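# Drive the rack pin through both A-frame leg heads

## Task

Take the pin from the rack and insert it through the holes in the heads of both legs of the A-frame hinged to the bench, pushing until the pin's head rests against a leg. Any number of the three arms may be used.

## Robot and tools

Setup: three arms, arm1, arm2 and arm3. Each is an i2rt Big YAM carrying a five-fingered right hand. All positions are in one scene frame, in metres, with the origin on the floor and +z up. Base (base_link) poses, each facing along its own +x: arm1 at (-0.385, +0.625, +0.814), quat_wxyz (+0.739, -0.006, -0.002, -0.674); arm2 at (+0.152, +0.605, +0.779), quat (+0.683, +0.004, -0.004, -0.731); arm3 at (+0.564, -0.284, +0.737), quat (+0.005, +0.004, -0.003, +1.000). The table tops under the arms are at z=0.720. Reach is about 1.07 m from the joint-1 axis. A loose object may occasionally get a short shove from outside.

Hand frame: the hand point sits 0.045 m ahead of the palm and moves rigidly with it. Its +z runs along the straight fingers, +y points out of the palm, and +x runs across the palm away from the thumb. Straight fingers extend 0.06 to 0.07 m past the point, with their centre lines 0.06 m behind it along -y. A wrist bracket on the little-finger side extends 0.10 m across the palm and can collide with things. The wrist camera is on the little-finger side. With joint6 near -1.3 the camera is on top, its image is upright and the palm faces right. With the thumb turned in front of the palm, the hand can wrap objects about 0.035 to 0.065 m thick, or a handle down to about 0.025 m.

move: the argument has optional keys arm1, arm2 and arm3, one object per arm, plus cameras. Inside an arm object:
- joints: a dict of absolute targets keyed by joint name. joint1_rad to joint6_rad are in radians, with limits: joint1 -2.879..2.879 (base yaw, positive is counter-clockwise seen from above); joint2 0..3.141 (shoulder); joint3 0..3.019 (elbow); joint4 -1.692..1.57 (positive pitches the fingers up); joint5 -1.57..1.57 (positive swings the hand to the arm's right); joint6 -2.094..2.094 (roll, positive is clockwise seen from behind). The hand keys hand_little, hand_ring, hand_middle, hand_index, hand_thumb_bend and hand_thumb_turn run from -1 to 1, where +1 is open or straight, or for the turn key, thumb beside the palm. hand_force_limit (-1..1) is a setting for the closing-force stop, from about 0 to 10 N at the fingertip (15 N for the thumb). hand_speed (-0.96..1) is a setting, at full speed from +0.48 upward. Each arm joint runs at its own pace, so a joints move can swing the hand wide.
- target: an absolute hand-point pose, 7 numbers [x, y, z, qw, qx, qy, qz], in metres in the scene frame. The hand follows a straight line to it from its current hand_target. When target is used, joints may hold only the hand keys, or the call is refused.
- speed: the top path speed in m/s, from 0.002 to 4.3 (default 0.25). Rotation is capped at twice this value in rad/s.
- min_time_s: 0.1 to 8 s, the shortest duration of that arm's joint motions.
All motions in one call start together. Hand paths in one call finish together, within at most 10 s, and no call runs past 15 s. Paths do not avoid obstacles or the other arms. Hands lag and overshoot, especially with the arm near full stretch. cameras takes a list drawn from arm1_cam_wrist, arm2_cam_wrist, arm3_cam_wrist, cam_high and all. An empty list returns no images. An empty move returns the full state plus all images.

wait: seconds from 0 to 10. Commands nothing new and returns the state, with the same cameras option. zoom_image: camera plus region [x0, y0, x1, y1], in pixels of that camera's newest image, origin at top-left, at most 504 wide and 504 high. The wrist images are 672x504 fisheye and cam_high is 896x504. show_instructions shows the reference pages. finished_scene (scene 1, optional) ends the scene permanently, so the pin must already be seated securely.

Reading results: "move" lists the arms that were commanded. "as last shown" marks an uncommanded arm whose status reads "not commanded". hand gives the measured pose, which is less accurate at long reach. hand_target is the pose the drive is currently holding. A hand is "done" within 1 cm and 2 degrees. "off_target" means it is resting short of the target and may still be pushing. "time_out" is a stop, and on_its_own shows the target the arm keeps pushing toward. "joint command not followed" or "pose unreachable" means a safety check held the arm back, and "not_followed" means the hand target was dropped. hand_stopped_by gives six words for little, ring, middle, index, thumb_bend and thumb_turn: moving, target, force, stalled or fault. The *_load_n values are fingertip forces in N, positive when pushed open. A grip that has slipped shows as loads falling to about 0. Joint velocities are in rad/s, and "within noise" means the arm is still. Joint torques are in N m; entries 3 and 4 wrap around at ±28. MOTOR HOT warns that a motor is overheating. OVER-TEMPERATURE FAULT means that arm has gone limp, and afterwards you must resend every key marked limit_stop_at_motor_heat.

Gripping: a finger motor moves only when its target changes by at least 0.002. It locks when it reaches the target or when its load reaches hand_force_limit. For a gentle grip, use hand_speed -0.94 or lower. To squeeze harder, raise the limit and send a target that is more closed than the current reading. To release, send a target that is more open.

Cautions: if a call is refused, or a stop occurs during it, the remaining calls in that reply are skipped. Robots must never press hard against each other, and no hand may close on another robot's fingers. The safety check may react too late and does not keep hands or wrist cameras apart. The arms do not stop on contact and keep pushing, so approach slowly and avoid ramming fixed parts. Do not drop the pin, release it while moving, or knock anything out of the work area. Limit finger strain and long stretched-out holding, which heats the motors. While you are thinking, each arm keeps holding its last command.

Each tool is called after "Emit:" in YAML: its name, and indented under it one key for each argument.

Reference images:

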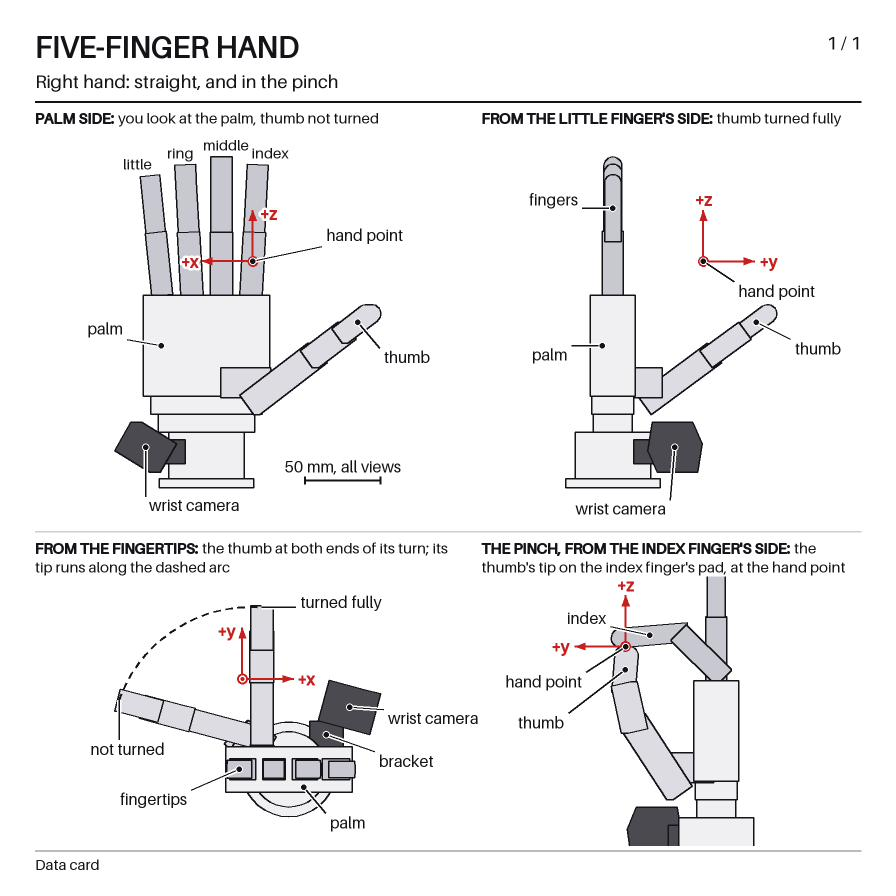

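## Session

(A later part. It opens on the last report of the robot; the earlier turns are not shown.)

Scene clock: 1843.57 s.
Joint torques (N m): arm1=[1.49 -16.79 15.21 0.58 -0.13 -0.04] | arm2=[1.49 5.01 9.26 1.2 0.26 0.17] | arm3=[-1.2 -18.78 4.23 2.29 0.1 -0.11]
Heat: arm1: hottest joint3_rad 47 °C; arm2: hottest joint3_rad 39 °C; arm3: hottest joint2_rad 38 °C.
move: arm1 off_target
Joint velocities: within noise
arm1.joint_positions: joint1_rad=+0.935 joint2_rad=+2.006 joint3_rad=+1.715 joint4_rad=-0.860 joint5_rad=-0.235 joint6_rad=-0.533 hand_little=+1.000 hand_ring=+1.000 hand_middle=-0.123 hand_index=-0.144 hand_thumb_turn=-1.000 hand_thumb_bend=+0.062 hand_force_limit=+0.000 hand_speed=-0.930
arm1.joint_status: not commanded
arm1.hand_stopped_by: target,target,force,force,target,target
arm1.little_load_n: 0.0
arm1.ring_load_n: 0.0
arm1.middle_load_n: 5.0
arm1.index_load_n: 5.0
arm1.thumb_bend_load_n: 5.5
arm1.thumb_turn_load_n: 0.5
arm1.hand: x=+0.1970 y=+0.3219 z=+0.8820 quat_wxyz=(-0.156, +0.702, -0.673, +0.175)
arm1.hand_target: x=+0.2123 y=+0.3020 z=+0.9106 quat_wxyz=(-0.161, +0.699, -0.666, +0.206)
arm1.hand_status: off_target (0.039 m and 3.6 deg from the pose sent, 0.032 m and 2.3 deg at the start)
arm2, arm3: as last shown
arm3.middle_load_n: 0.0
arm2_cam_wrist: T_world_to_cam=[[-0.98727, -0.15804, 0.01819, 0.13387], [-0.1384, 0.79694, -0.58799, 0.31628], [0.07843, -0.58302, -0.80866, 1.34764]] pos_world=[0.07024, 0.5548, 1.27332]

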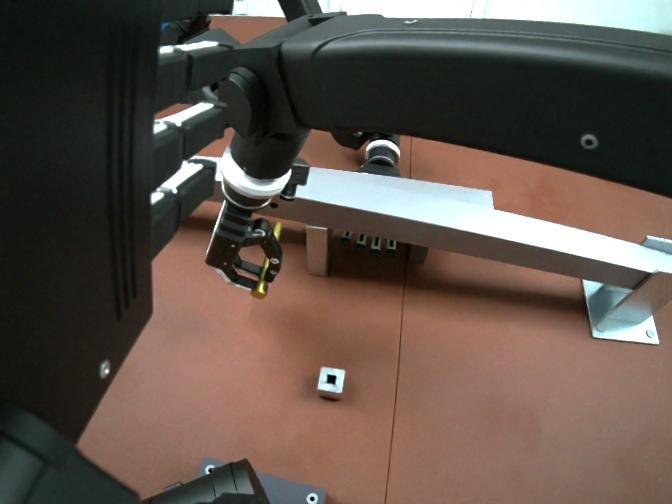

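Emit:
move:
  arm1: {"target": [0.213, 0.335, 0.955, 0.1607, -0.6985, 0.666, -0.2056], "speed": 0.1}

Emit:
move:
  arm1: {"target": [0.213, 0.315, 0.908, 0.1607, -0.6985, 0.666, -0.2056], "speed": 0.05}
  cameras: ["arm2_cam_wrist"]

Emit:
zoom_image:
  camera: "arm2_cam_wrist"
  region: [240, 180, 320, 260]

Scene clock: 1891.23 s.
Joint torques (N m): arm1=[2.02 -17.79 15.21 0.32 0.04 0.14] | arm2=[1.49 4.95 9.26 1.2 0.26 0.17] | arm3=[-1.14 -18.84 4.21 2.28 0.1 -0.11]
Heat: arm1: hottest joint3_rad 50 °C; arm2: hottest joint3_rad 39 °C; arm3: hottest joint2_rad 38 °C.
move: arm1 off_target
Joint velocities: within noise
arm1.joint_positions: joint1_rad=+0.954 joint2_rad=+1.952 joint3_rad=+1.716 joint4_rad=-0.928 joint5_rad=-0.219 joint6_rad=-0.514 hand_little=+1.000 hand_ring=+1.000 hand_middle=-0.123 hand_index=-0.144 hand_thumb_turn=-1.000 hand_thumb_bend=+0.062 hand_force_limit=+0.000 hand_speed=-0.930
arm1.joint_status: not commanded
arm1.hand_stopped_by: target,target,force,force,target,target
arm1.little_load_n: 0.0
arm1.ring_load_n: 0.0
arm1.middle_load_n: 5.0
arm1.index_load_n: 5.5
arm1.thumb_bend_load_n: 5.5
arm1.thumb_turn_load_n: 0.5
arm1.hand: x=+0.1891 y=+0.3398 z=+0.9128 quat_wxyz=(-0.150, +0.702, -0.676, +0.168)
arm1.hand_target: x=+0.2107 y=+0.3362 z=+0.9555 quat_wxyz=(-0.161, +0.698, -0.666, +0.206)
arm1.hand_status: off_target (0.049 m and 4.6 deg from the pose sent, 0.076 m and 3.6 deg at the start)
arm2, arm3: as last shown
arm2.middle_load_n: -0.5
pictures: none

Scene clock: 1892.83 s.
Joint torques (N m): arm1=[0.26 -17.61 12.08 1.29 -0.07 -0.06] | arm2=[1.49 4.95 9.26 1.18 0.26 0.17] | arm3=[-1.2 -18.61 4.19 2.3 0.1 -0.12]
Heat: arm1: hottest joint3_rad 50 °C; arm2: hottest joint3_rad 39 °C; arm3: hottest joint2_rad 38 °C.
move: arm1 off_target
Joint velocities: within noise
arm1.joint_positions: joint1_rad=+0.954 joint2_rad=+1.989 joint3_rad=+1.716 joint4_rad=-0.862 joint5_rad=-0.227 joint6_rad=-0.517 hand_little=+1.000 hand_ring=+1.000 hand_middle=-0.123 hand_index=-0.144 hand_thumb_turn=-1.000 hand_thumb_bend=+0.062 hand_force_limit=+0.000 hand_speed=-0.930
arm1.joint_status: not commanded
arm1.hand_stopped_by: target,target,force,force,target,target
arm1.little_load_n: 0.0
arm1.ring_load_n: 0.0
arm1.middle_load_n: 5.0
arm1.index_load_n: 5.0
arm1.thumb_bend_load_n: 5.5
arm1.thumb_turn_load_n: 0.5
arm1.hand: x=+0.2032 y=+0.3320 z=+0.8929 quat_wxyz=(-0.157, +0.702, -0.671, +0.181)
arm1.hand_target: x=+0.2123 y=+0.3154 z=+0.9083 quat_wxyz=(-0.161, +0.699, -0.666, +0.206)
arm1.hand_status: off_target (0.025 m and 2.9 deg from the pose sent, 0.035 m and 4.6 deg at the start)
arm2, arm3: as last shown
arm2.middle_load_n: 0.0
arm3.thumb_bend_load_n: 7.0
arm3.thumb_turn_load_n: 1.0
arm2_cam_wrist: T_world_to_cam=[[-0.98727, -0.15804, 0.01819, 0.13387], [-0.1384, 0.79694, -0.58799, 0.31628], [0.07843, -0.58302, -0.80866, 1.34764]] pos_world=[0.07024, 0.5548, 1.27332]

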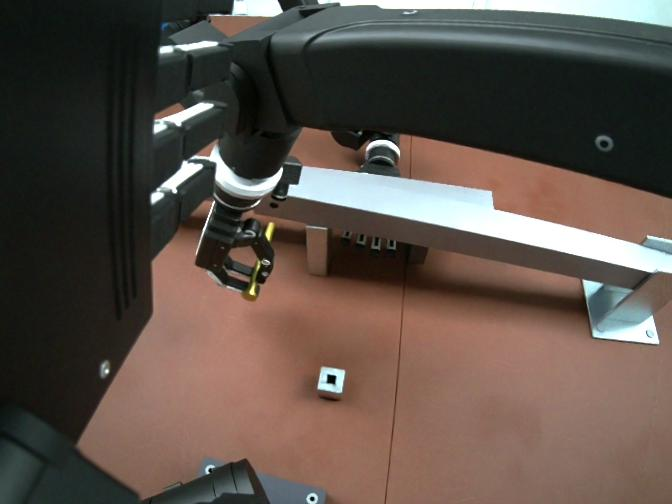

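Scaled by 6.300 from the camera's image (finer frame: 960x720).

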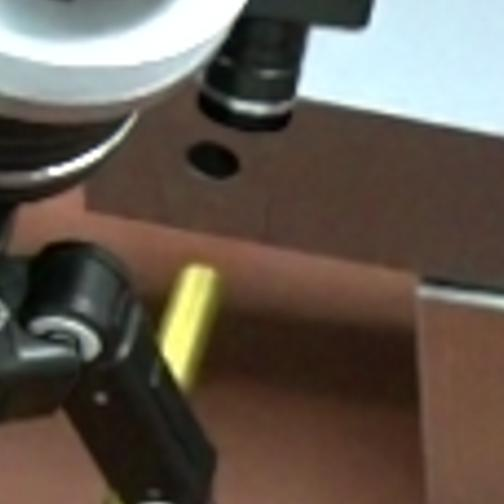

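Emit:
move:
  cameras: ["cam_high"]

Emit:
zoom_image:
  camera: "cam_high"
  region: [250, 0, 600, 200]

Scene clock: 1901.93 s.
Joint torques (N m): arm1=[0.38 -16.62 11.99 1.25 -0.1 -0.11] | arm2=[1.44 5.01 9.26 1.2 0.25 0.17] | arm3=[-1.26 -18.49 4.21 2.28 0.1 -0.11]
Heat: arm1: hottest joint3_rad 51 °C; arm2: hottest joint3_rad 39 °C; arm3: hottest joint2_rad 38 °C.
Joint velocities: within noise
arm1.joint_positions: joint1_rad=+0.954 joint2_rad=+1.989 joint3_rad=+1.716 joint4_rad=-0.862 joint5_rad=-0.227 joint6_rad=-0.517 hand_little=+1.000 hand_ring=+1.000 hand_middle=-0.123 hand_index=-0.144 hand_thumb_turn=-1.000 hand_thumb_bend=+0.062 hand_force_limit=+0.000 hand_speed=-0.930
arm1.joint_status: not commanded
arm1.hand_stopped_by: target,target,force,force,target,target
arm1.little_load_n: 0.0
arm1.ring_load_n: 0.0
arm1.middle_load_n: 5.5
arm1.index_load_n: 5.0
arm1.thumb_bend_load_n: 5.5
arm1.thumb_turn_load_n: 0.5
arm1.hand: x=+0.2032 y=+0.3320 z=+0.8929 quat_wxyz=(-0.157, +0.702, -0.671, +0.181) (m; scene frame)
arm1.hand_target: x=+0.2123 y=+0.3154 z=+0.9083 quat_wxyz=(-0.160, +0.699, -0.666, +0.206) (m; scene frame)
arm1.hand_status: off_target (0.025 m and 2.9 deg from the pose sent, 0.035 m and 4.6 deg at the start)
arm2.joint_positions: joint1_rad=+0.691 joint2_rad=+0.106 joint3_rad=+1.074 joint4_rad=-1.448 joint5_rad=+0.433 joint6_rad=-1.173 hand_little=+1.000 hand_ring=+1.000 hand_middle=+1.000 hand_index=+1.000 hand_thumb_turn=+1.000 hand_thumb_bend=+1.000 hand_force_limit=+0.000 hand_speed=-0.800
arm2.joint_status: not commanded
arm2.hand_stopped_by: target,target,target,target,target,target
arm2.little_load_n: 0.0
arm2.ring_load_n: -0.5
arm2.middle_load_n: 0.0
arm2.index_load_n: 0.0
arm2.thumb_bend_load_n: 0.0
arm2.thumb_turn_load_n: 0.0
arm2.hand: x=+0.0785 y=+0.4932 z=+1.1784 quat_wxyz=(+0.311, +0.581, -0.609, +0.442) (m; scene frame)
arm2.hand_target: x=+0.0746 y=+0.4998 z=+1.1895 quat_wxyz=(+0.308, +0.574, -0.605, +0.459) (m; scene frame)
arm2.hand_status: not commanded
arm3.joint_positions: joint1_rad=-0.416 joint2_rad=+2.244 joint3_rad=+1.155 joint4_rad=+1.023 joint5_rad=+1.149 joint6_rad=+0.014 hand_little=+1.000 hand_ring=+1.000 hand_middle=+1.000 hand_index=+1.000 hand_thumb_turn=-1.000 hand_thumb_bend=-0.976 hand_force_limit=+0.000 hand_speed=-0.800
arm3.joint_status: not commanded
arm3.hand_stopped_by: target,target,target,target,force,target
arm3.little_load_n: 0.0
arm3.ring_load_n: -0.5
arm3.middle_load_n: 0.0
arm3.index_load_n: 0.0
arm3.thumb_bend_load_n: 7.5
arm3.thumb_turn_load_n: 1.0
arm3.hand: x=+0.0255 y=+0.1419 z=+0.7167 quat_wxyz=(-0.699, +0.715, +0.012, +0.016) (m; scene frame)
arm3.hand_target: x=+0.0182 y=+0.1401 z=+0.7397 quat_wxyz=(-0.707, +0.707, +0.000, +0.000) (m; scene frame)
arm3.hand_status: not commanded
pictures: cam_high

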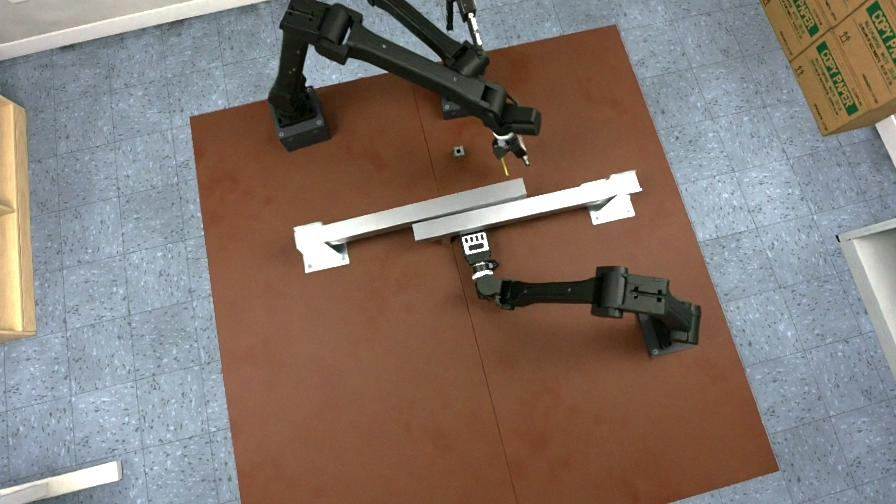

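Scaled by 1.440 from the camera's image (finer frame: 1280x720).

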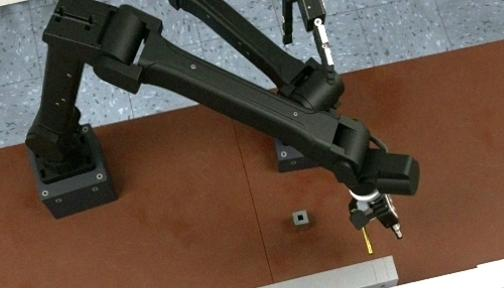

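Emit:
move:
  arm1: {"target": [0.213, 0.335, 0.965, 0.1607, -0.6985, 0.666, -0.2056], "speed": 0.2}

Emit:
move:
  arm1: {"target": [0.2155, 0.306, 0.915, 0.165, -0.697, 0.662, -0.222], "speed": 0.15}
  cameras: ["arm2_cam_wrist"]

Emit:
zoom_image:
  camera: "arm2_cam_wrist"
  region: [240, 180, 320, 260]

Scene clock: 1924.77 s.
Joint torques (N m): arm1=[2.37 -18.9 15.15 0.58 0.06 0.15] | arm2=[1.49 5.01 9.26 1.2 0.25 0.17] | arm3=[-1.26 -18.73 4.21 2.3 0.1 -0.11]
Heat: arm1: hottest joint3_rad 52 °C; arm2: hottest joint3_rad 40 °C; arm3: hottest joint2_rad 38 °C.
move: arm1 off_target
Joint velocities: within noise
arm1.joint_positions: joint1_rad=+0.954 joint2_rad=+1.949 joint3_rad=+1.738 joint4_rad=-0.952 joint5_rad=-0.219 joint6_rad=-0.514 hand_little=+1.000 hand_ring=+1.000 hand_middle=-0.123 hand_index=-0.144 hand_thumb_turn=-1.000 hand_thumb_bend=+0.062 hand_force_limit=+0.000 hand_speed=-0.930
arm1.joint_status: not commanded
arm1.hand_stopped_by: target,target,force,force,target,target
arm1.little_load_n: 0.0
arm1.ring_load_n: 0.0
arm1.middle_load_n: 5.0
arm1.index_load_n: 5.0
arm1.thumb_bend_load_n: 5.5
arm1.thumb_turn_load_n: 0.5
arm1.hand: x=+0.1897 y=+0.3390 z=+0.9223 quat_wxyz=(-0.150, +0.701, -0.676, +0.168)
arm1.hand_target: x=+0.2106 y=+0.3362 z=+0.9654 quat_wxyz=(-0.161, +0.699, -0.666, +0.206)
arm1.hand_status: off_target (0.049 m and 4.6 deg from the pose sent, 0.073 m and 2.9 deg at the start)
arm2, arm3: as last shown
arm2.ring_load_n: 0.0
arm3.ring_load_n: 0.0
arm3.index_load_n: -0.5
arm3.thumb_bend_load_n: 7.0
arm3.thumb_turn_load_n: 0.5
pictures: none

Scene clock: 1925.93 s.
Joint torques (N m): arm1=[0.44 -17.14 10.41 1.46 0 -0.12] | arm2=[1.44 5.01 9.26 1.2 0.26 0.17] | arm3=[-1.08 -18.67 4.22 2.29 0.1 -0.11]
Heat: arm1: hottest joint3_rad 52 °C; arm2: hottest joint3_rad 40 °C; arm3: hottest joint2_rad 38 °C.
move: arm1 off_target
Joint velocities: within noise
arm1.joint_positions: joint1_rad=+0.940 joint2_rad=+1.983 joint3_rad=+1.738 joint4_rad=-0.837 joint5_rad=-0.233 joint6_rad=-0.525 hand_little=+1.000 hand_ring=+1.000 hand_middle=-0.123 hand_index=-0.144 hand_thumb_turn=-1.000 hand_thumb_bend=+0.062 hand_force_limit=+0.000 hand_speed=-0.930
arm1.joint_status: not commanded
arm1.hand_stopped_by: target,target,force,force,target,target
arm1.little_load_n: 0.0
arm1.ring_load_n: 0.0
arm1.middle_load_n: 5.0
arm1.index_load_n: 5.0
arm1.thumb_bend_load_n: 5.5
arm1.thumb_turn_load_n: 0.5
arm1.hand: x=+0.2120 y=+0.3172 z=+0.9071 quat_wxyz=(-0.163, +0.698, -0.666, +0.207)
arm1.hand_target: x=+0.2153 y=+0.3061 z=+0.9153 quat_wxyz=(-0.165, +0.697, -0.662, +0.222)
arm1.hand_status: off_target (0.014 m and 1.8 deg from the pose sent, 0.042 m and 6.6 deg at the start)
arm2, arm3: as last shown
arm3.index_load_n: 0.0
arm3.thumb_bend_load_n: 7.5
arm2_cam_wrist: T_world_to_cam=[[-0.98727, -0.15804, 0.01819, 0.13387], [-0.1384, 0.79694, -0.58799, 0.31628], [0.07843, -0.58302, -0.80866, 1.34764]] pos_world=[0.07024, 0.5548, 1.27332]

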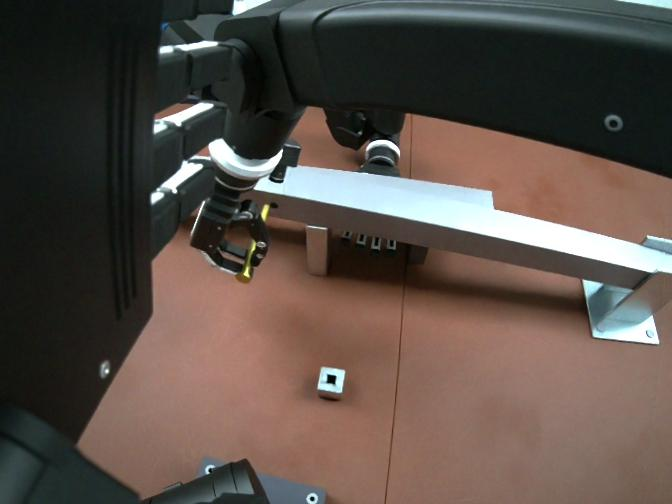

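Scaled by 6.300 from the camera's image (finer frame: 960x720).

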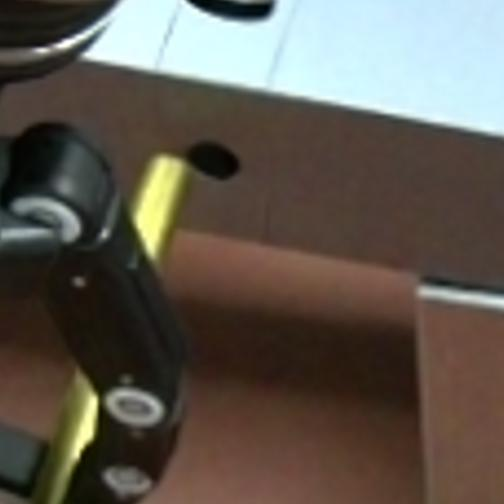

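Emit:
move:
  arm1: {"target": [0.213, 0.335, 0.965, 0.1607, -0.6985, 0.666, -0.2056], "speed": 0.2}

Emit:
move:
  arm1: {"target": [0.2075, 0.298, 0.911, 0.165, -0.697, 0.662, -0.222], "speed": 0.15}
  cameras: ["arm2_cam_wrist"]

Emit:
zoom_image:
  camera: "arm2_cam_wrist"
  region: [240, 180, 320, 260]

Scene clock: 1942.43 s.
Joint torques (N m): arm1=[2.14 -18.2 14.86 0.47 0.03 0.13] | arm2=[1.49 5.01 9.26 1.2 0.26 0.17] | arm3=[-1.2 -18.67 4.21 2.29 0.1 -0.11]
Heat: arm1: hottest joint3_rad 50 °C; arm2: hottest joint3_rad 40 °C; arm3: hottest joint2_rad 38 °C.
move: arm1 off_target
Joint velocities: within noise
arm1.joint_positions: joint1_rad=+0.952 joint2_rad=+1.953 joint3_rad=+1.738 joint4_rad=-0.952 joint5_rad=-0.220 joint6_rad=-0.514 hand_little=+1.000 hand_ring=+1.000 hand_middle=-0.123 hand_index=-0.144 hand_thumb_turn=-1.000 hand_thumb_bend=+0.062 hand_force_limit=+0.000 hand_speed=-0.930
arm1.joint_status: not commanded
arm1.hand_stopped_by: target,target,force,force,target,target
arm1.little_load_n: 0.0
arm1.ring_load_n: 0.0
arm1.middle_load_n: 5.0
arm1.index_load_n: 5.0
arm1.thumb_bend_load_n: 5.5
arm1.thumb_turn_load_n: 0.5
arm1.hand: x=+0.1893 y=+0.3384 z=+0.9199 quat_wxyz=(-0.150, +0.701, -0.677, +0.166)
arm1.hand_target: x=+0.2105 y=+0.3364 z=+0.9654 quat_wxyz=(-0.161, +0.699, -0.666, +0.206)
arm1.hand_status: off_target (0.051 m and 4.8 deg from the pose sent, 0.061 m and 0.3 deg at the start)
arm2, arm3: as last shown
pictures: none

Scene clock: 1943.67 s.
Joint torques (N m): arm1=[-0.09 -15.33 9.47 1.52 0.06 -0.16] | arm2=[1.44 4.95 9.26 1.2 0.26 0.17] | arm3=[-1.14 -18.73 4.23 2.28 0.11 -0.12]
Heat: arm1: hottest joint3_rad 50 °C; arm2: hottest joint3_rad 40 °C; arm3: hottest joint2_rad 38 °C.
move: arm1 done
Joint velocities: within noise
arm1.joint_positions: joint1_rad=+0.922 joint2_rad=+1.977 joint3_rad=+1.734 joint4_rad=-0.831 joint5_rad=-0.245 joint6_rad=-0.537 hand_little=+1.000 hand_ring=+1.000 hand_middle=-0.123 hand_index=-0.144 hand_thumb_turn=-1.000 hand_thumb_bend=+0.062 hand_force_limit=+0.000 hand_speed=-0.930
arm1.joint_status: not commanded
arm1.hand_stopped_by: target,target,force,force,target,target
arm1.little_load_n: 0.0
arm1.ring_load_n: 0.0
arm1.middle_load_n: 4.5
arm1.index_load_n: 5.0
arm1.thumb_bend_load_n: 5.5
arm1.thumb_turn_load_n: 0.5
arm1.hand: x=+0.2076 y=+0.3081 z=+0.9105 quat_wxyz=(-0.167, +0.697, -0.665, +0.211)
arm1.hand_target: x=+0.2074 y=+0.2980 z=+0.9111 quat_wxyz=(-0.165, +0.697, -0.662, +0.222)
arm1.hand_status: done (0.010 m and 1.3 deg from the pose sent, 0.045 m and 6.9 deg at the start)
arm2, arm3: as last shown
arm2_cam_wrist: T_world_to_cam=[[-0.98727, -0.15804, 0.01819, 0.13387], [-0.1384, 0.79694, -0.58799, 0.31628], [0.07843, -0.58302, -0.80866, 1.34764]] pos_world=[0.07024, 0.5548, 1.27332]

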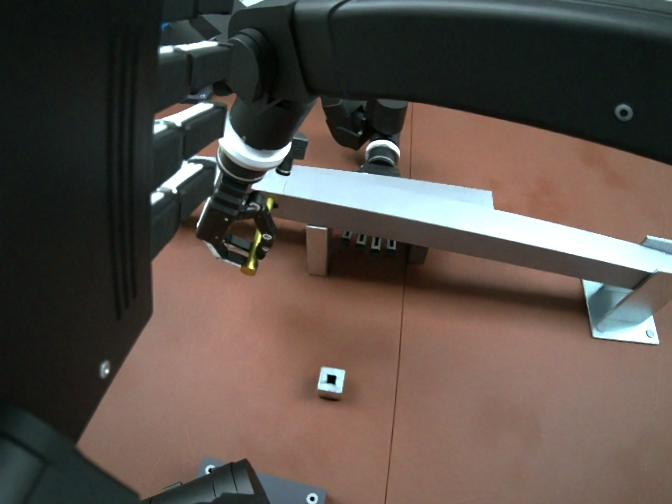

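Scaled by 6.300 from the camera's image (finer frame: 960x720).

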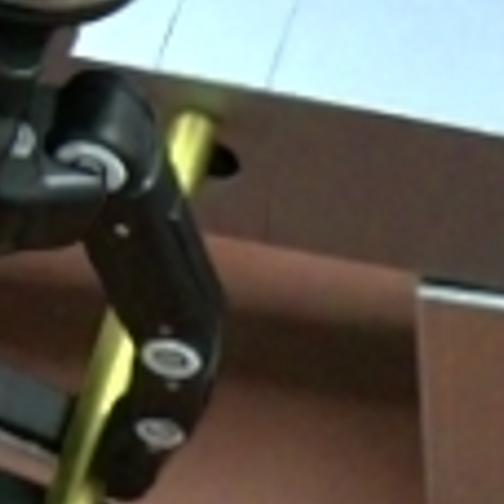

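Emit:
move:
  arm1: {"target": [0.213, 0.335, 0.965, 0.1607, -0.6985, 0.666, -0.2056], "speed": 0.2}

Emit:
move:
  arm1: {"target": [0.2045, 0.304, 0.901, 0.165, -0.697, 0.662, -0.222], "speed": 0.15}
  cameras: ["arm2_cam_wrist"]

Emit:
zoom_image:
  camera: "arm2_cam_wrist"
  region: [240, 180, 320, 260]

Scene clock: 1970.20 s.
Joint torques (N m): arm1=[2.67 -19.08 15.47 0.46 0.06 0.15] | arm2=[1.49 5.01 9.26 1.2 0.25 0.17] | arm3=[-1.2 -18.67 4.22 2.3 0.1 -0.11]
Heat: arm1: hottest joint3_rad 48 °C; arm2: hottest joint3_rad 40 °C; arm3: hottest joint2_rad 38 °C.
move: arm1 off_target
Joint velocities: within noise
arm1.joint_positions: joint1_rad=+0.957 joint2_rad=+1.954 joint3_rad=+1.734 joint4_rad=-0.952 joint5_rad=-0.219 joint6_rad=-0.514 hand_little=+1.000 hand_ring=+1.000 hand_middle=-0.123 hand_index=-0.144 hand_thumb_turn=-1.000 hand_thumb_bend=+0.062 hand_force_limit=+0.000 hand_speed=-0.930
arm1.joint_status: not commanded
arm1.hand_stopped_by: target,target,force,force,target,target
arm1.little_load_n: 0.0
arm1.ring_load_n: 0.0
arm1.middle_load_n: 5.0
arm1.index_load_n: 5.0
arm1.thumb_bend_load_n: 5.5
arm1.thumb_turn_load_n: 0.5
arm1.hand: x=+0.1896 y=+0.3418 z=+0.9174 quat_wxyz=(-0.149, +0.703, -0.676, +0.164)
arm1.hand_target: x=+0.2103 y=+0.3364 z=+0.9654 quat_wxyz=(-0.161, +0.698, -0.666, +0.206)
arm1.hand_status: off_target (0.054 m and 5.1 deg from the pose sent, 0.061 m and 1.0 deg at the start)
arm2, arm3: as last shown
arm2.little_load_n: -0.5
arm3.thumb_turn_load_n: 1.0
pictures: none

Scene clock: 1971.43 s.
Joint torques (N m): arm1=[0.32 -16.79 9.63 1.22 -0.03 -0.1] | arm2=[1.49 5.01 9.26 1.18 0.26 0.17] | arm3=[-1.2 -18.55 4.22 2.29 0.1 -0.12]
Heat: arm1: hottest joint3_rad 48 °C; arm2: hottest joint3_rad 40 °C; arm3: hottest joint2_rad 38 °C.
move: arm1 done
Joint velocities: within noise
arm1.joint_positions: joint1_rad=+0.925 joint2_rad=+1.972 joint3_rad=+1.693 joint4_rad=-0.795 joint5_rad=-0.238 joint6_rad=-0.535 hand_little=+1.000 hand_ring=+1.000 hand_middle=-0.123 hand_index=-0.144 hand_thumb_turn=-1.000 hand_thumb_bend=+0.062 hand_force_limit=+0.000 hand_speed=-0.930
arm1.joint_status: not commanded
arm1.hand_stopped_by: target,target,force,force,target,target
arm1.little_load_n: 0.0
arm1.ring_load_n: 0.0
arm1.middle_load_n: 5.0
arm1.index_load_n: 5.0
arm1.thumb_bend_load_n: 5.5
arm1.thumb_turn_load_n: 0.5
arm1.hand: x=+0.2035 y=+0.3111 z=+0.8983 quat_wxyz=(-0.164, +0.696, -0.666, +0.212)
arm1.hand_target: x=+0.2043 y=+0.3039 z=+0.9010 quat_wxyz=(-0.165, +0.697, -0.662, +0.222)
arm1.hand_status: done (0.008 m and 1.2 deg from the pose sent, 0.044 m and 7.1 deg at the start)
arm2, arm3: as last shown
arm2_cam_wrist: T_world_to_cam=[[-0.98727, -0.15804, 0.01819, 0.13387], [-0.1384, 0.79694, -0.58799, 0.31628], [0.07843, -0.58302, -0.80866, 1.34764]] pos_world=[0.07024, 0.5548, 1.27332]

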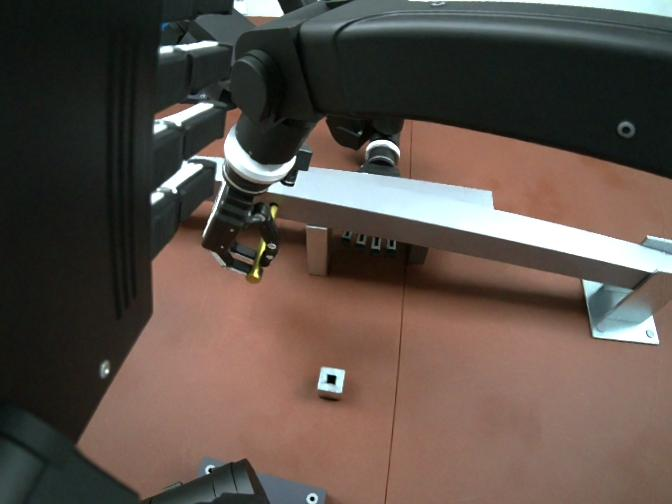

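Scaled by 6.300 from the camera's image (finer frame: 960x720).

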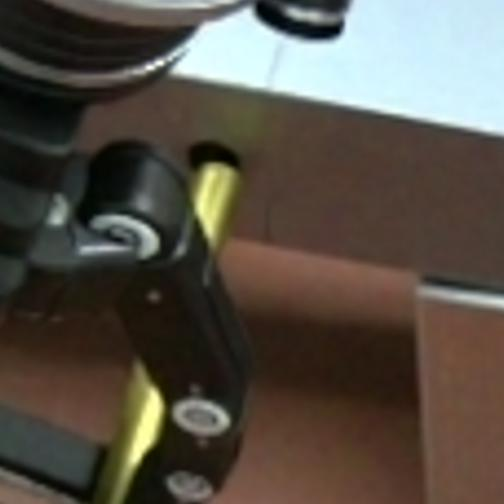

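Emit:
move:
  arm1: {"target": [0.2055, 0.284, 0.901, 0.165, -0.697, 0.662, -0.222], "speed": 0.05}
  cameras: ["arm2_cam_wrist"]

Emit:
zoom_image:
  camera: "arm2_cam_wrist"
  region: [240, 180, 320, 260]

Scene clock: 1989.90 s.
Joint torques (N m): arm1=[0.21 -17.08 13.12 1.01 0.05 -0.16] | arm2=[1.44 4.95 9.26 1.2 0.25 0.17] | arm3=[-1.2 -18.73 4.22 2.29 0.1 -0.11]
Heat: arm1: hottest joint3_rad 47 °C; arm2: hottest joint3_rad 40 °C; arm3: hottest joint2_rad 38 °C.
move: arm1 off_target
Joint velocities: within noise
arm1.joint_positions: joint1_rad=+0.913 joint2_rad=+1.996 joint3_rad=+1.693 joint4_rad=-0.798 joint5_rad=-0.255 joint6_rad=-0.553 hand_little=+1.000 hand_ring=+1.000 hand_middle=-0.123 hand_index=-0.144 hand_thumb_turn=-1.000 hand_thumb_bend=+0.062 hand_force_limit=+0.000 hand_speed=-0.930
arm1.joint_status: not commanded
arm1.hand_stopped_by: target,target,force,force,target,target
arm1.little_load_n: 0.0
arm1.ring_load_n: 0.0
arm1.middle_load_n: 5.0
arm1.index_load_n: 5.0
arm1.thumb_bend_load_n: 5.5
arm1.thumb_turn_load_n: 1.0
arm1.hand: x=+0.1989 y=+0.3071 z=+0.8827 quat_wxyz=(-0.166, +0.700, -0.665, +0.199)
arm1.hand_target: x=+0.2045 y=+0.2846 z=+0.9014 quat_wxyz=(-0.165, +0.697, -0.662, +0.222)
arm1.hand_status: off_target (0.030 m and 2.7 deg from the pose sent, 0.027 m and 1.2 deg at the start)
arm2, arm3: as last shown
arm2.little_load_n: 0.0
arm3.thumb_turn_load_n: 0.5
arm2_cam_wrist: T_world_to_cam=[[-0.98727, -0.15804, 0.01819, 0.13387], [-0.1384, 0.79694, -0.58799, 0.31628], [0.07843, -0.58302, -0.80866, 1.34764]] pos_world=[0.07024, 0.5548, 1.27332]

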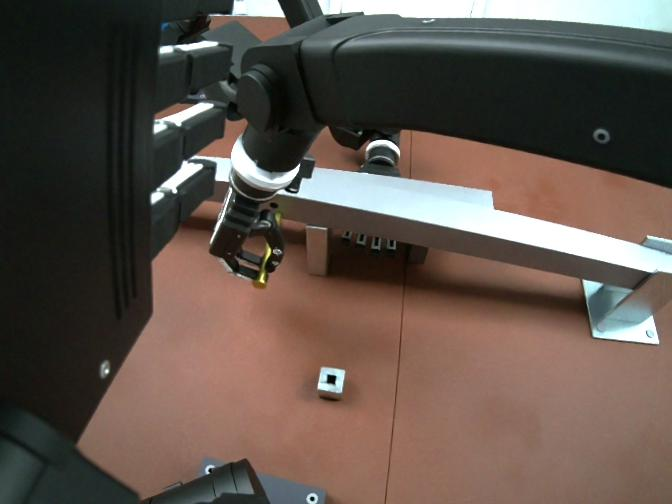

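Scaled by 6.300 from the camera's image (finer frame: 960x720).

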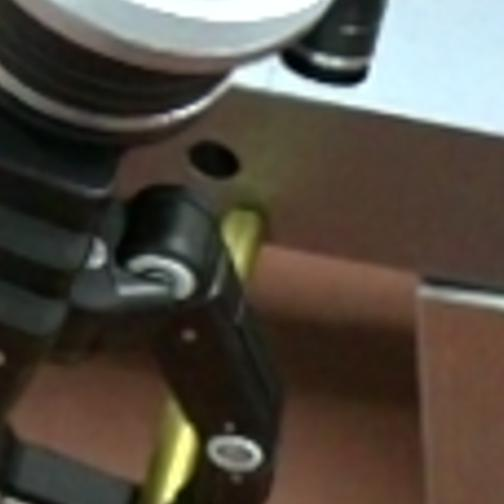

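Emit:
move:
  arm1: {"target": [0.213, 0.40, 0.94, 0.165, -0.697, 0.662, -0.222], "speed": 0.2}

Emit:
move:
  arm1: {"target": [0.213, 0.325, 0.93, 0.165, -0.697, 0.662, -0.222], "speed": 0.08}
  cameras: ["arm2_cam_wrist"]

Emit:
zoom_image:
  camera: "arm2_cam_wrist"
  region: [240, 180, 320, 260]

Scene clock: 2019.00 s.
Joint torques (N m): arm1=[-0.26 -15.97 10.09 0.83 0.02 -0.03] | arm2=[1.44 5.01 9.28 1.2 0.25 0.17] | arm3=[-1.14 -18.67 4.21 2.29 0.1 -0.11]
Heat: arm1: hottest joint3_rad 50 °C; arm2: hottest joint3_rad 40 °C; arm3: hottest joint2_rad 38 °C.
move: arm1 not_followed
Joint velocities: within noise
arm1.joint_positions: joint1_rad=+0.958 joint2_rad=+1.958 joint3_rad=+1.646 joint4_rad=-0.798 joint5_rad=-0.213 joint6_rad=-0.512 hand_little=+1.000 hand_ring=+1.000 hand_middle=-0.123 hand_index=-0.144 hand_thumb_turn=-1.000 hand_thumb_bend=+0.062 hand_force_limit=+0.000 hand_speed=-0.930
arm1.joint_status: not commanded
arm1.hand_stopped_by: target,target,force,force,target,target
arm1.little_load_n: 0.0
arm1.ring_load_n: 0.0
arm1.middle_load_n: 4.5
arm1.index_load_n: 5.0
arm1.thumb_bend_load_n: 5.5
arm1.thumb_turn_load_n: 0.5
arm1.on_its_own: joint1_rad is held at +0.947, not at its first target +0.892; joint5_rad is held at -0.213, not at its first target -0.252; joint6_rad is held at -0.519, not at its first target -0.569
arm1.hand: x=+0.1970 y=+0.3366 z=+0.8861 quat_wxyz=(-0.154, +0.700, -0.670, +0.194)
arm1.hand_target: x=+0.1964 y=+0.3278 z=+0.8904 quat_wxyz=(-0.153, +0.698, -0.670, +0.200)
arm1.hand_status: not_followed (0.085 m and 3.6 deg from the pose sent, 0.110 m and 2.7 deg at the start)
arm2.joint_positions: joint1_rad=+0.691 joint2_rad=+0.106 joint3_rad=+1.074 joint4_rad=-1.448 joint5_rad=+0.433 joint6_rad=-1.173 hand_little=+1.000 hand_ring=+1.000 hand_middle=+1.000 hand_index=+1.000 hand_thumb_turn=+1.000 hand_thumb_bend=+1.000 hand_force_limit=+0.000 hand_speed=-0.800
arm2.joint_status: not commanded
arm2.hand_stopped_by: target,target,target,target,target,target
arm2.little_load_n: 0.0
arm2.ring_load_n: 0.0
arm2.middle_load_n: 0.0
arm2.index_load_n: 0.0
arm2.thumb_bend_load_n: 0.0
arm2.thumb_turn_load_n: 0.0
arm2.hand: x=+0.0785 y=+0.4932 z=+1.1784 quat_wxyz=(+0.311, +0.581, -0.609, +0.442)
arm2.hand_target: x=+0.0746 y=+0.4998 z=+1.1895 quat_wxyz=(+0.308, +0.574, -0.605, +0.459)
arm2.hand_status: not commanded
arm3.joint_positions: joint1_rad=-0.416 joint2_rad=+2.244 joint3_rad=+1.155 joint4_rad=+1.023 joint5_rad=+1.149 joint6_rad=+0.014 hand_little=+1.000 hand_ring=+1.000 hand_middle=+1.000 hand_index=+1.000 hand_thumb_turn=-1.000 hand_thumb_bend=-0.976 hand_force_limit=+0.000 hand_speed=-0.800
arm3.joint_status: not commanded
arm3.hand_stopped_by: target,target,target,target,force,target
arm3.little_load_n: 0.0
arm3.ring_load_n: 0.0
arm3.middle_load_n: 0.0
arm3.index_load_n: 0.0
arm3.thumb_bend_load_n: 7.5
arm3.thumb_turn_load_n: 0.5
arm3.hand: x=+0.0255 y=+0.1419 z=+0.7167 quat_wxyz=(-0.699, +0.715, +0.012, +0.016)
arm3.hand_target: x=+0.0182 y=+0.1401 z=+0.7397 quat_wxyz=(-0.707, +0.707, +0.000, +0.000)
arm3.hand_status: not commanded
pictures: none
pose unreachable (arm1 arm): on one or more control steps of this call this arm could not follow its commanded pose, so it was not sent that pose on those steps. On the call's last step it was still not sent that pose. It may still have moved: this result reports where it is.
cause: moving toward the commanded pose would bring a part of the arm too close to another arm (a part of this arm and the arm2 arm's hand, 53 mm apart when this arm was first held).

Scene clock: 2020.07 s.
Joint torques (N m): arm1=[0.5 -18.73 15.04 0.38 -0.01 -0.03] | arm2=[1.44 5.01 9.28 1.2 0.26 0.17] | arm3=[-1.14 -18.67 4.21 2.3 0.11 -0.11]
Heat: arm1: hottest joint3_rad 50 °C; arm2: hottest joint3_rad 40 °C; arm3: hottest joint2_rad 38 °C.
move: arm1 off_target
Joint velocities: within noise
arm1.joint_positions: joint1_rad=+0.958 joint2_rad=+1.958 joint3_rad=+1.646 joint4_rad=-0.824 joint5_rad=-0.221 joint6_rad=-0.512 hand_little=+1.000 hand_ring=+1.000 hand_middle=-0.123 hand_index=-0.144 hand_thumb_turn=-1.000 hand_thumb_bend=+0.062 hand_force_limit=+0.000 hand_speed=-0.930
arm1.joint_status: not commanded
arm1.hand_stopped_by: target,target,force,force,target,target
arm1.little_load_n: -0.5
arm1.ring_load_n: 0.0
arm1.middle_load_n: 5.0
arm1.index_load_n: 5.0
arm1.thumb_bend_load_n: 5.5
arm1.thumb_turn_load_n: 0.5
arm1.hand: x=+0.1916 y=+0.3415 z=+0.8849 quat_wxyz=(-0.155, +0.702, -0.672, +0.181)
arm1.hand_target: x=+0.2106 y=+0.3264 z=+0.9307 quat_wxyz=(-0.165, +0.697, -0.662, +0.222)
arm1.hand_status: off_target (0.053 m and 5.0 deg from the pose sent, 0.048 m and 3.6 deg at the start)
arm2, arm3: as last shown
arm2.thumb_turn_load_n: -0.5
arm3.thumb_bend_load_n: 7.0
arm3.thumb_turn_load_n: 1.0
arm2_cam_wrist: T_world_to_cam=[[-0.98727, -0.15804, 0.01819, 0.13387], [-0.1384, 0.79694, -0.58799, 0.31628], [0.07843, -0.58302, -0.80866, 1.34764]] pos_world=[0.07024, 0.5548, 1.27332]

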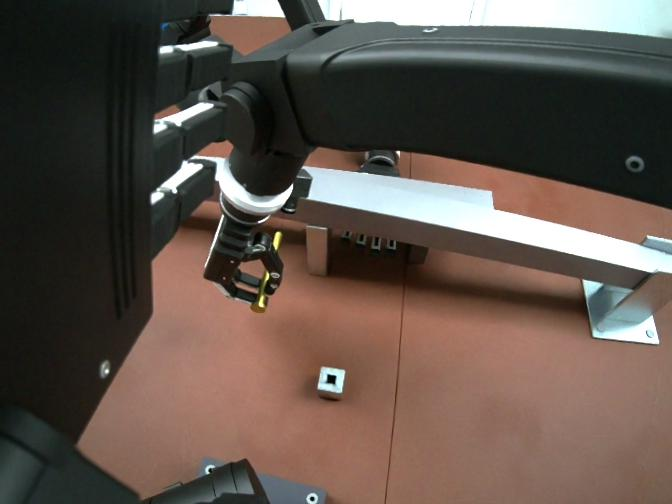

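Scaled by 6.300 from the camera's image (finer frame: 960x720).

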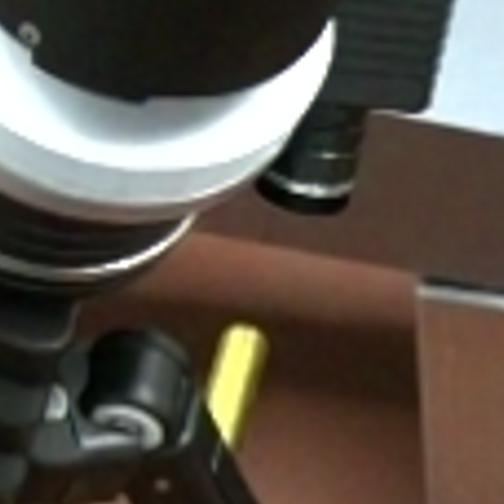

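Emit:
move:
  arm1: {"target": [0.226, 0.306, 0.947, 0.165, -0.697, 0.662, -0.222], "speed": 0.08}
  cameras: ["arm2_cam_wrist"]

Emit:
zoom_image:
  camera: "arm2_cam_wrist"
  region: [240, 180, 320, 260]

Scene clock: 2077.93 s.
Joint torques (N m): arm1=[-0.15 -17.49 15.28 0.38 -0.09 -0.14] | arm2=[1.44 4.95 9.26 1.2 0.25 0.17] | arm3=[-1.32 -18.78 4.23 2.3 0.09 -0.12]
Heat: arm1: hottest joint3_rad 50 °C; arm2: hottest joint3_rad 40 °C; arm3: hottest joint2_rad 38 °C.
move: arm1 off_target
Joint velocities: within noise
arm1.joint_positions: joint1_rad=+0.948 joint2_rad=+1.985 joint3_rad=+1.772 joint4_rad=-0.901 joint5_rad=-0.228 joint6_rad=-0.518 hand_little=+1.000 hand_ring=+1.000 hand_middle=-0.123 hand_index=-0.144 hand_thumb_turn=-1.000 hand_thumb_bend=+0.062 hand_force_limit=+0.000 hand_speed=-0.930
arm1.joint_status: not commanded
arm1.hand_stopped_by: target,target,force,force,target,target
arm1.little_load_n: 0.0
arm1.ring_load_n: 0.0
arm1.middle_load_n: 5.0
arm1.index_load_n: 5.0
arm1.thumb_bend_load_n: 5.0
arm1.thumb_turn_load_n: 0.5
arm1.hand: x=+0.2101 y=+0.3246 z=+0.9166 quat_wxyz=(-0.159, +0.700, -0.670, +0.191)
arm1.hand_target: x=+0.2241 y=+0.3069 z=+0.9473 quat_wxyz=(-0.165, +0.697, -0.662, +0.222)
arm1.hand_status: off_target (0.039 m and 3.8 deg from the pose sent, 0.079 m and 5.1 deg at the start)
arm2, arm3: as last shown
arm2.thumb_turn_load_n: 0.0
arm3.index_load_n: -0.5
arm3.thumb_bend_load_n: 7.5
arm2_cam_wrist: T_world_to_cam=[[-0.98727, -0.15804, 0.01819, 0.13387], [-0.1384, 0.79694, -0.58799, 0.31628], [0.07843, -0.58302, -0.80866, 1.34764]] pos_world=[0.07024, 0.5548, 1.27332]

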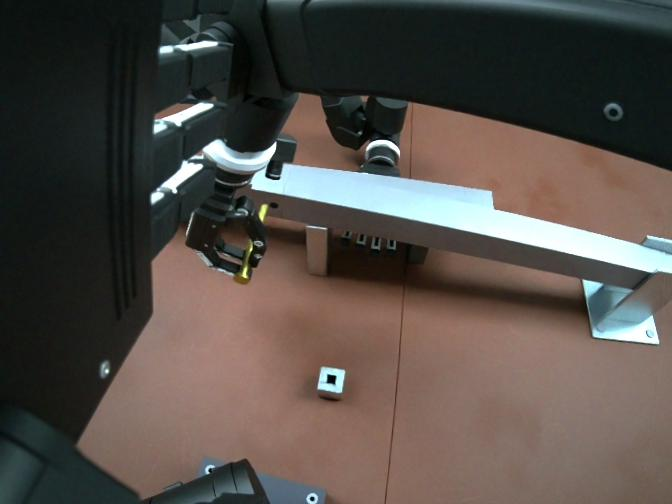

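Scaled by 6.300 from the camera's image (finer frame: 960x720).

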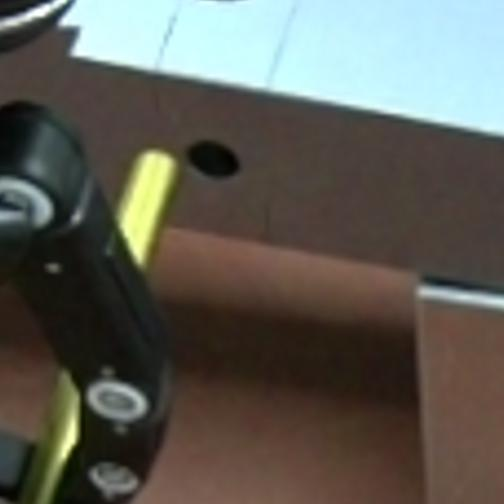

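Emit:
move:
  arm1: {"target": [0.2205, 0.293, 0.932, 0.165, -0.697, 0.662, -0.222], "speed": 0.08}
  cameras: ["arm2_cam_wrist"]

Emit:
zoom_image:
  camera: "arm2_cam_wrist"
  region: [240, 180, 320, 260]

Scene clock: 2090.57 s.
Joint torques (N m): arm1=[1.55 -17.03 13.94 1.29 -0.14 -0.08] | arm2=[1.49 4.95 9.28 1.18 0.26 0.17] | arm3=[-1.2 -18.73 4.22 2.32 0.09 -0.11]
Heat: arm1: hottest joint3_rad 53 °C; arm2: hottest joint3_rad 40 °C; arm3: hottest joint2_rad 38 °C.
move: arm1 off_target
Joint velocities: within noise
arm1.joint_positions: joint1_rad=+0.926 joint2_rad=+1.997 joint3_rad=+1.772 joint4_rad=-0.896 joint5_rad=-0.239 joint6_rad=-0.537 hand_little=+1.000 hand_ring=+1.000 hand_middle=-0.123 hand_index=-0.144 hand_thumb_turn=-1.000 hand_thumb_bend=+0.062 hand_force_limit=+0.000 hand_speed=-0.930
arm1.joint_status: not commanded
arm1.hand_stopped_by: target,target,force,force,target,target
arm1.little_load_n: 0.0
arm1.ring_load_n: 0.0
arm1.middle_load_n: 5.0
arm1.index_load_n: 5.0
arm1.thumb_bend_load_n: 5.0
arm1.thumb_turn_load_n: 0.5
arm1.hand: x=+0.2042 y=+0.3114 z=+0.9098 quat_wxyz=(-0.159, +0.699, -0.671, +0.190)
arm1.hand_target: x=+0.2190 y=+0.2938 z=+0.9326 quat_wxyz=(-0.165, +0.697, -0.662, +0.222)
arm1.hand_status: off_target (0.033 m and 3.9 deg from the pose sent, 0.037 m and 3.7 deg at the start)
arm2, arm3: as last shown
arm3.index_load_n: 0.0
arm3.thumb_turn_load_n: 0.5
arm2_cam_wrist: T_world_to_cam=[[-0.98727, -0.15804, 0.01819, 0.13387], [-0.1384, 0.79694, -0.58799, 0.31628], [0.07843, -0.58302, -0.80866, 1.34764]] pos_world=[0.07024, 0.5548, 1.27332]

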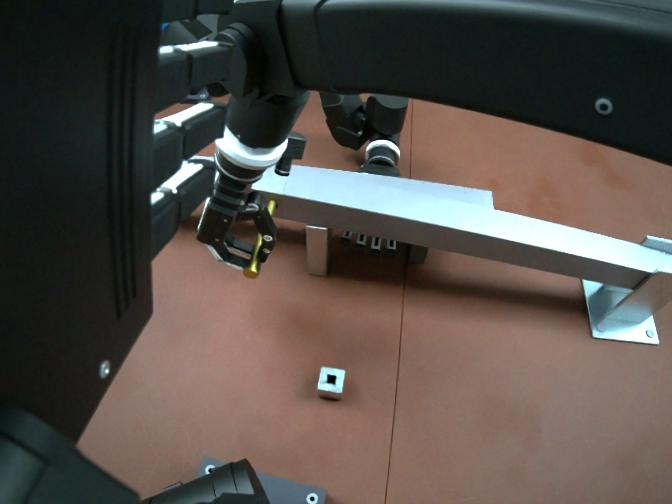

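Scaled by 6.300 from the camera's image (finer frame: 960x720).

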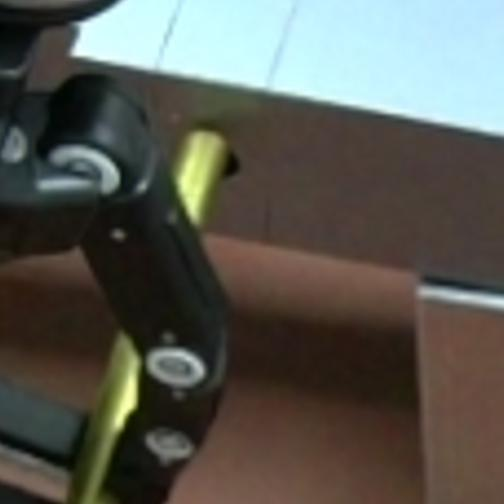

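Emit:
move:
  arm1: {"target": [0.220, 0.291, 0.919, 0.165, -0.697, 0.662, -0.222], "speed": 0.08}
  cameras: ["arm2_cam_wrist"]

Emit:
zoom_image:
  camera: "arm2_cam_wrist"
  region: [240, 180, 320, 260]

Scene clock: 2102.20 s.
Joint torques (N m): arm1=[0.97 -16.38 12.48 1.46 -0.01 -0.12] | arm2=[1.49 5.01 9.26 1.18 0.26 0.17] | arm3=[-1.14 -18.67 4.21 2.26 0.1 -0.11]
Heat: arm1: hottest joint3_rad 54 °C; arm2: hottest joint3_rad 40 °C; arm3: hottest joint2_rad 38 °C.
move: arm1 off_target
Joint velocities: within noise
arm1.joint_positions: joint1_rad=+0.926 joint2_rad=+2.007 joint3_rad=+1.772 joint4_rad=-0.870 joint5_rad=-0.242 joint6_rad=-0.539 hand_little=+1.000 hand_ring=+1.000 hand_middle=-0.123 hand_index=-0.144 hand_thumb_turn=-1.000 hand_thumb_bend=+0.062 hand_force_limit=+0.000 hand_speed=-0.930
arm1.joint_status: not commanded
arm1.hand_stopped_by: target,target,force,force,target,target
arm1.little_load_n: 0.0
arm1.ring_load_n: 0.0
arm1.middle_load_n: 4.5
arm1.index_load_n: 5.0
arm1.thumb_bend_load_n: 5.0
arm1.thumb_turn_load_n: 0.5
arm1.hand: x=+0.2101 y=+0.3083 z=+0.9050 quat_wxyz=(-0.162, +0.699, -0.668, +0.197)
arm1.hand_target: x=+0.2192 y=+0.2915 z=+0.9193 quat_wxyz=(-0.165, +0.697, -0.662, +0.222)
arm1.hand_status: off_target (0.024 m and 3.0 deg from the pose sent, 0.027 m and 3.9 deg at the start)
arm2, arm3: as last shown
arm3.middle_load_n: -0.5
arm3.thumb_turn_load_n: 1.0
arm2_cam_wrist: T_world_to_cam=[[-0.98727, -0.15804, 0.01819, 0.13387], [-0.1384, 0.79694, -0.58799, 0.31628], [0.07843, -0.58302, -0.80866, 1.34764]] pos_world=[0.07024, 0.5548, 1.27332]

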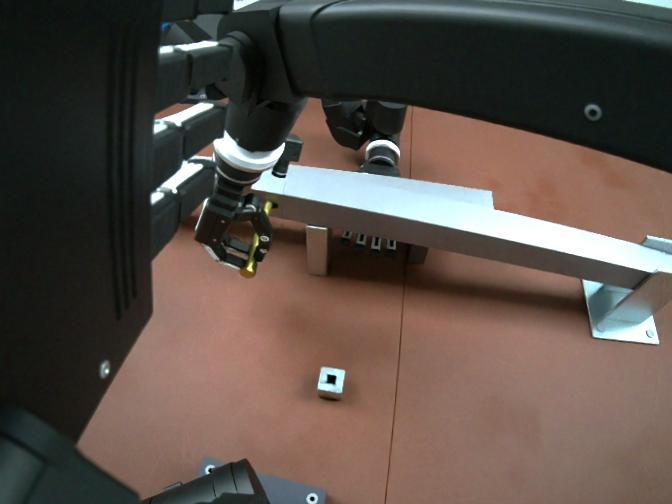

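Scaled by 6.300 from the camera's image (finer frame: 960x720).

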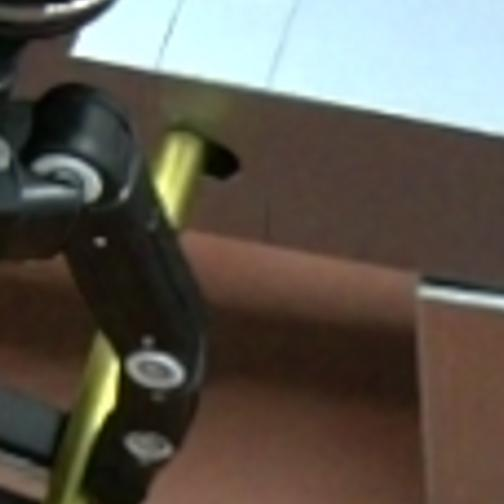

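Emit:
move:
  arm1: {"target": [0.213, 0.288, 0.910, 0.165, -0.697, 0.662, -0.222], "speed": 0.08}
  cameras: ["arm2_cam_wrist"]

Emit:
zoom_image:
  camera: "arm2_cam_wrist"
  region: [240, 180, 320, 260]

Scene clock: 2113.30 s.
Joint torques (N m): arm1=[-0.56 -17.9 9.91 1.52 0.14 -0.22] | arm2=[1.49 5.01 9.26 1.2 0.26 0.17] | arm3=[-1.26 -18.67 4.22 2.29 0.09 -0.11]
Heat: arm1: hottest joint3_rad 54 °C; arm2: hottest joint3_rad 40 °C; arm3: hottest joint2_rad 38 °C.
move: arm1 off_target
Joint velocities: within noise
arm1.joint_positions: joint1_rad=+0.925 joint2_rad=+2.007 joint3_rad=+1.772 joint4_rad=-0.854 joint5_rad=-0.251 joint6_rad=-0.539 hand_little=+1.000 hand_ring=+1.000 hand_middle=-0.123 hand_index=-0.144 hand_thumb_turn=-1.000 hand_thumb_bend=+0.062 hand_force_limit=+0.000 hand_speed=-0.930
arm1.joint_status: not commanded
arm1.hand_stopped_by: target,target,force,force,target,target
arm1.little_load_n: 0.0
arm1.ring_load_n: 0.0
arm1.middle_load_n: 4.0
arm1.index_load_n: 5.0
arm1.thumb_bend_load_n: 5.5
arm1.thumb_turn_load_n: 1.0
arm1.hand: x=+0.2143 y=+0.3071 z=+0.9063 quat_wxyz=(-0.168, +0.699, -0.665, +0.204)
arm1.hand_target: x=+0.2125 y=+0.2883 z=+0.9101 quat_wxyz=(-0.165, +0.697, -0.662, +0.222)
arm1.hand_status: off_target (0.020 m and 2.2 deg from the pose sent, 0.021 m and 2.9 deg at the start)
arm2, arm3: as last shown
arm3.middle_load_n: 0.0
arm3.thumb_bend_load_n: 7.0
arm2_cam_wrist: T_world_to_cam=[[-0.98727, -0.15804, 0.01819, 0.13387], [-0.1384, 0.79694, -0.58799, 0.31628], [0.07843, -0.58302, -0.80866, 1.34764]] pos_world=[0.07024, 0.5548, 1.27332]

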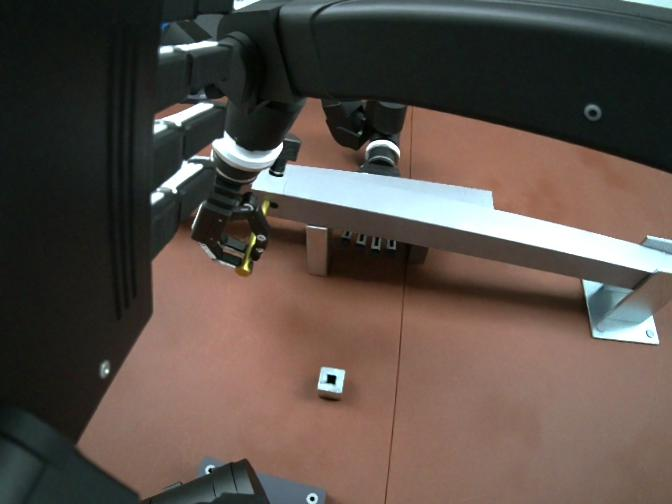

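Scaled by 6.300 from the camera's image (finer frame: 960x720).

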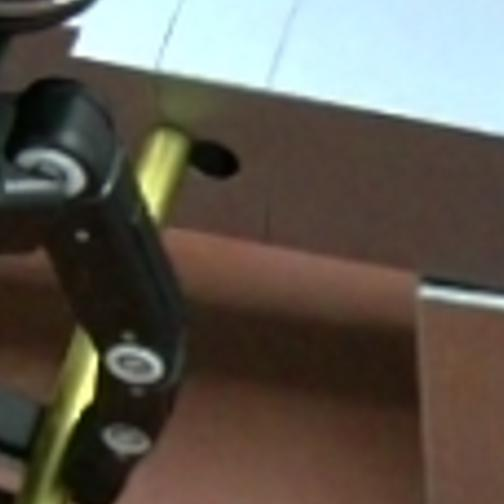

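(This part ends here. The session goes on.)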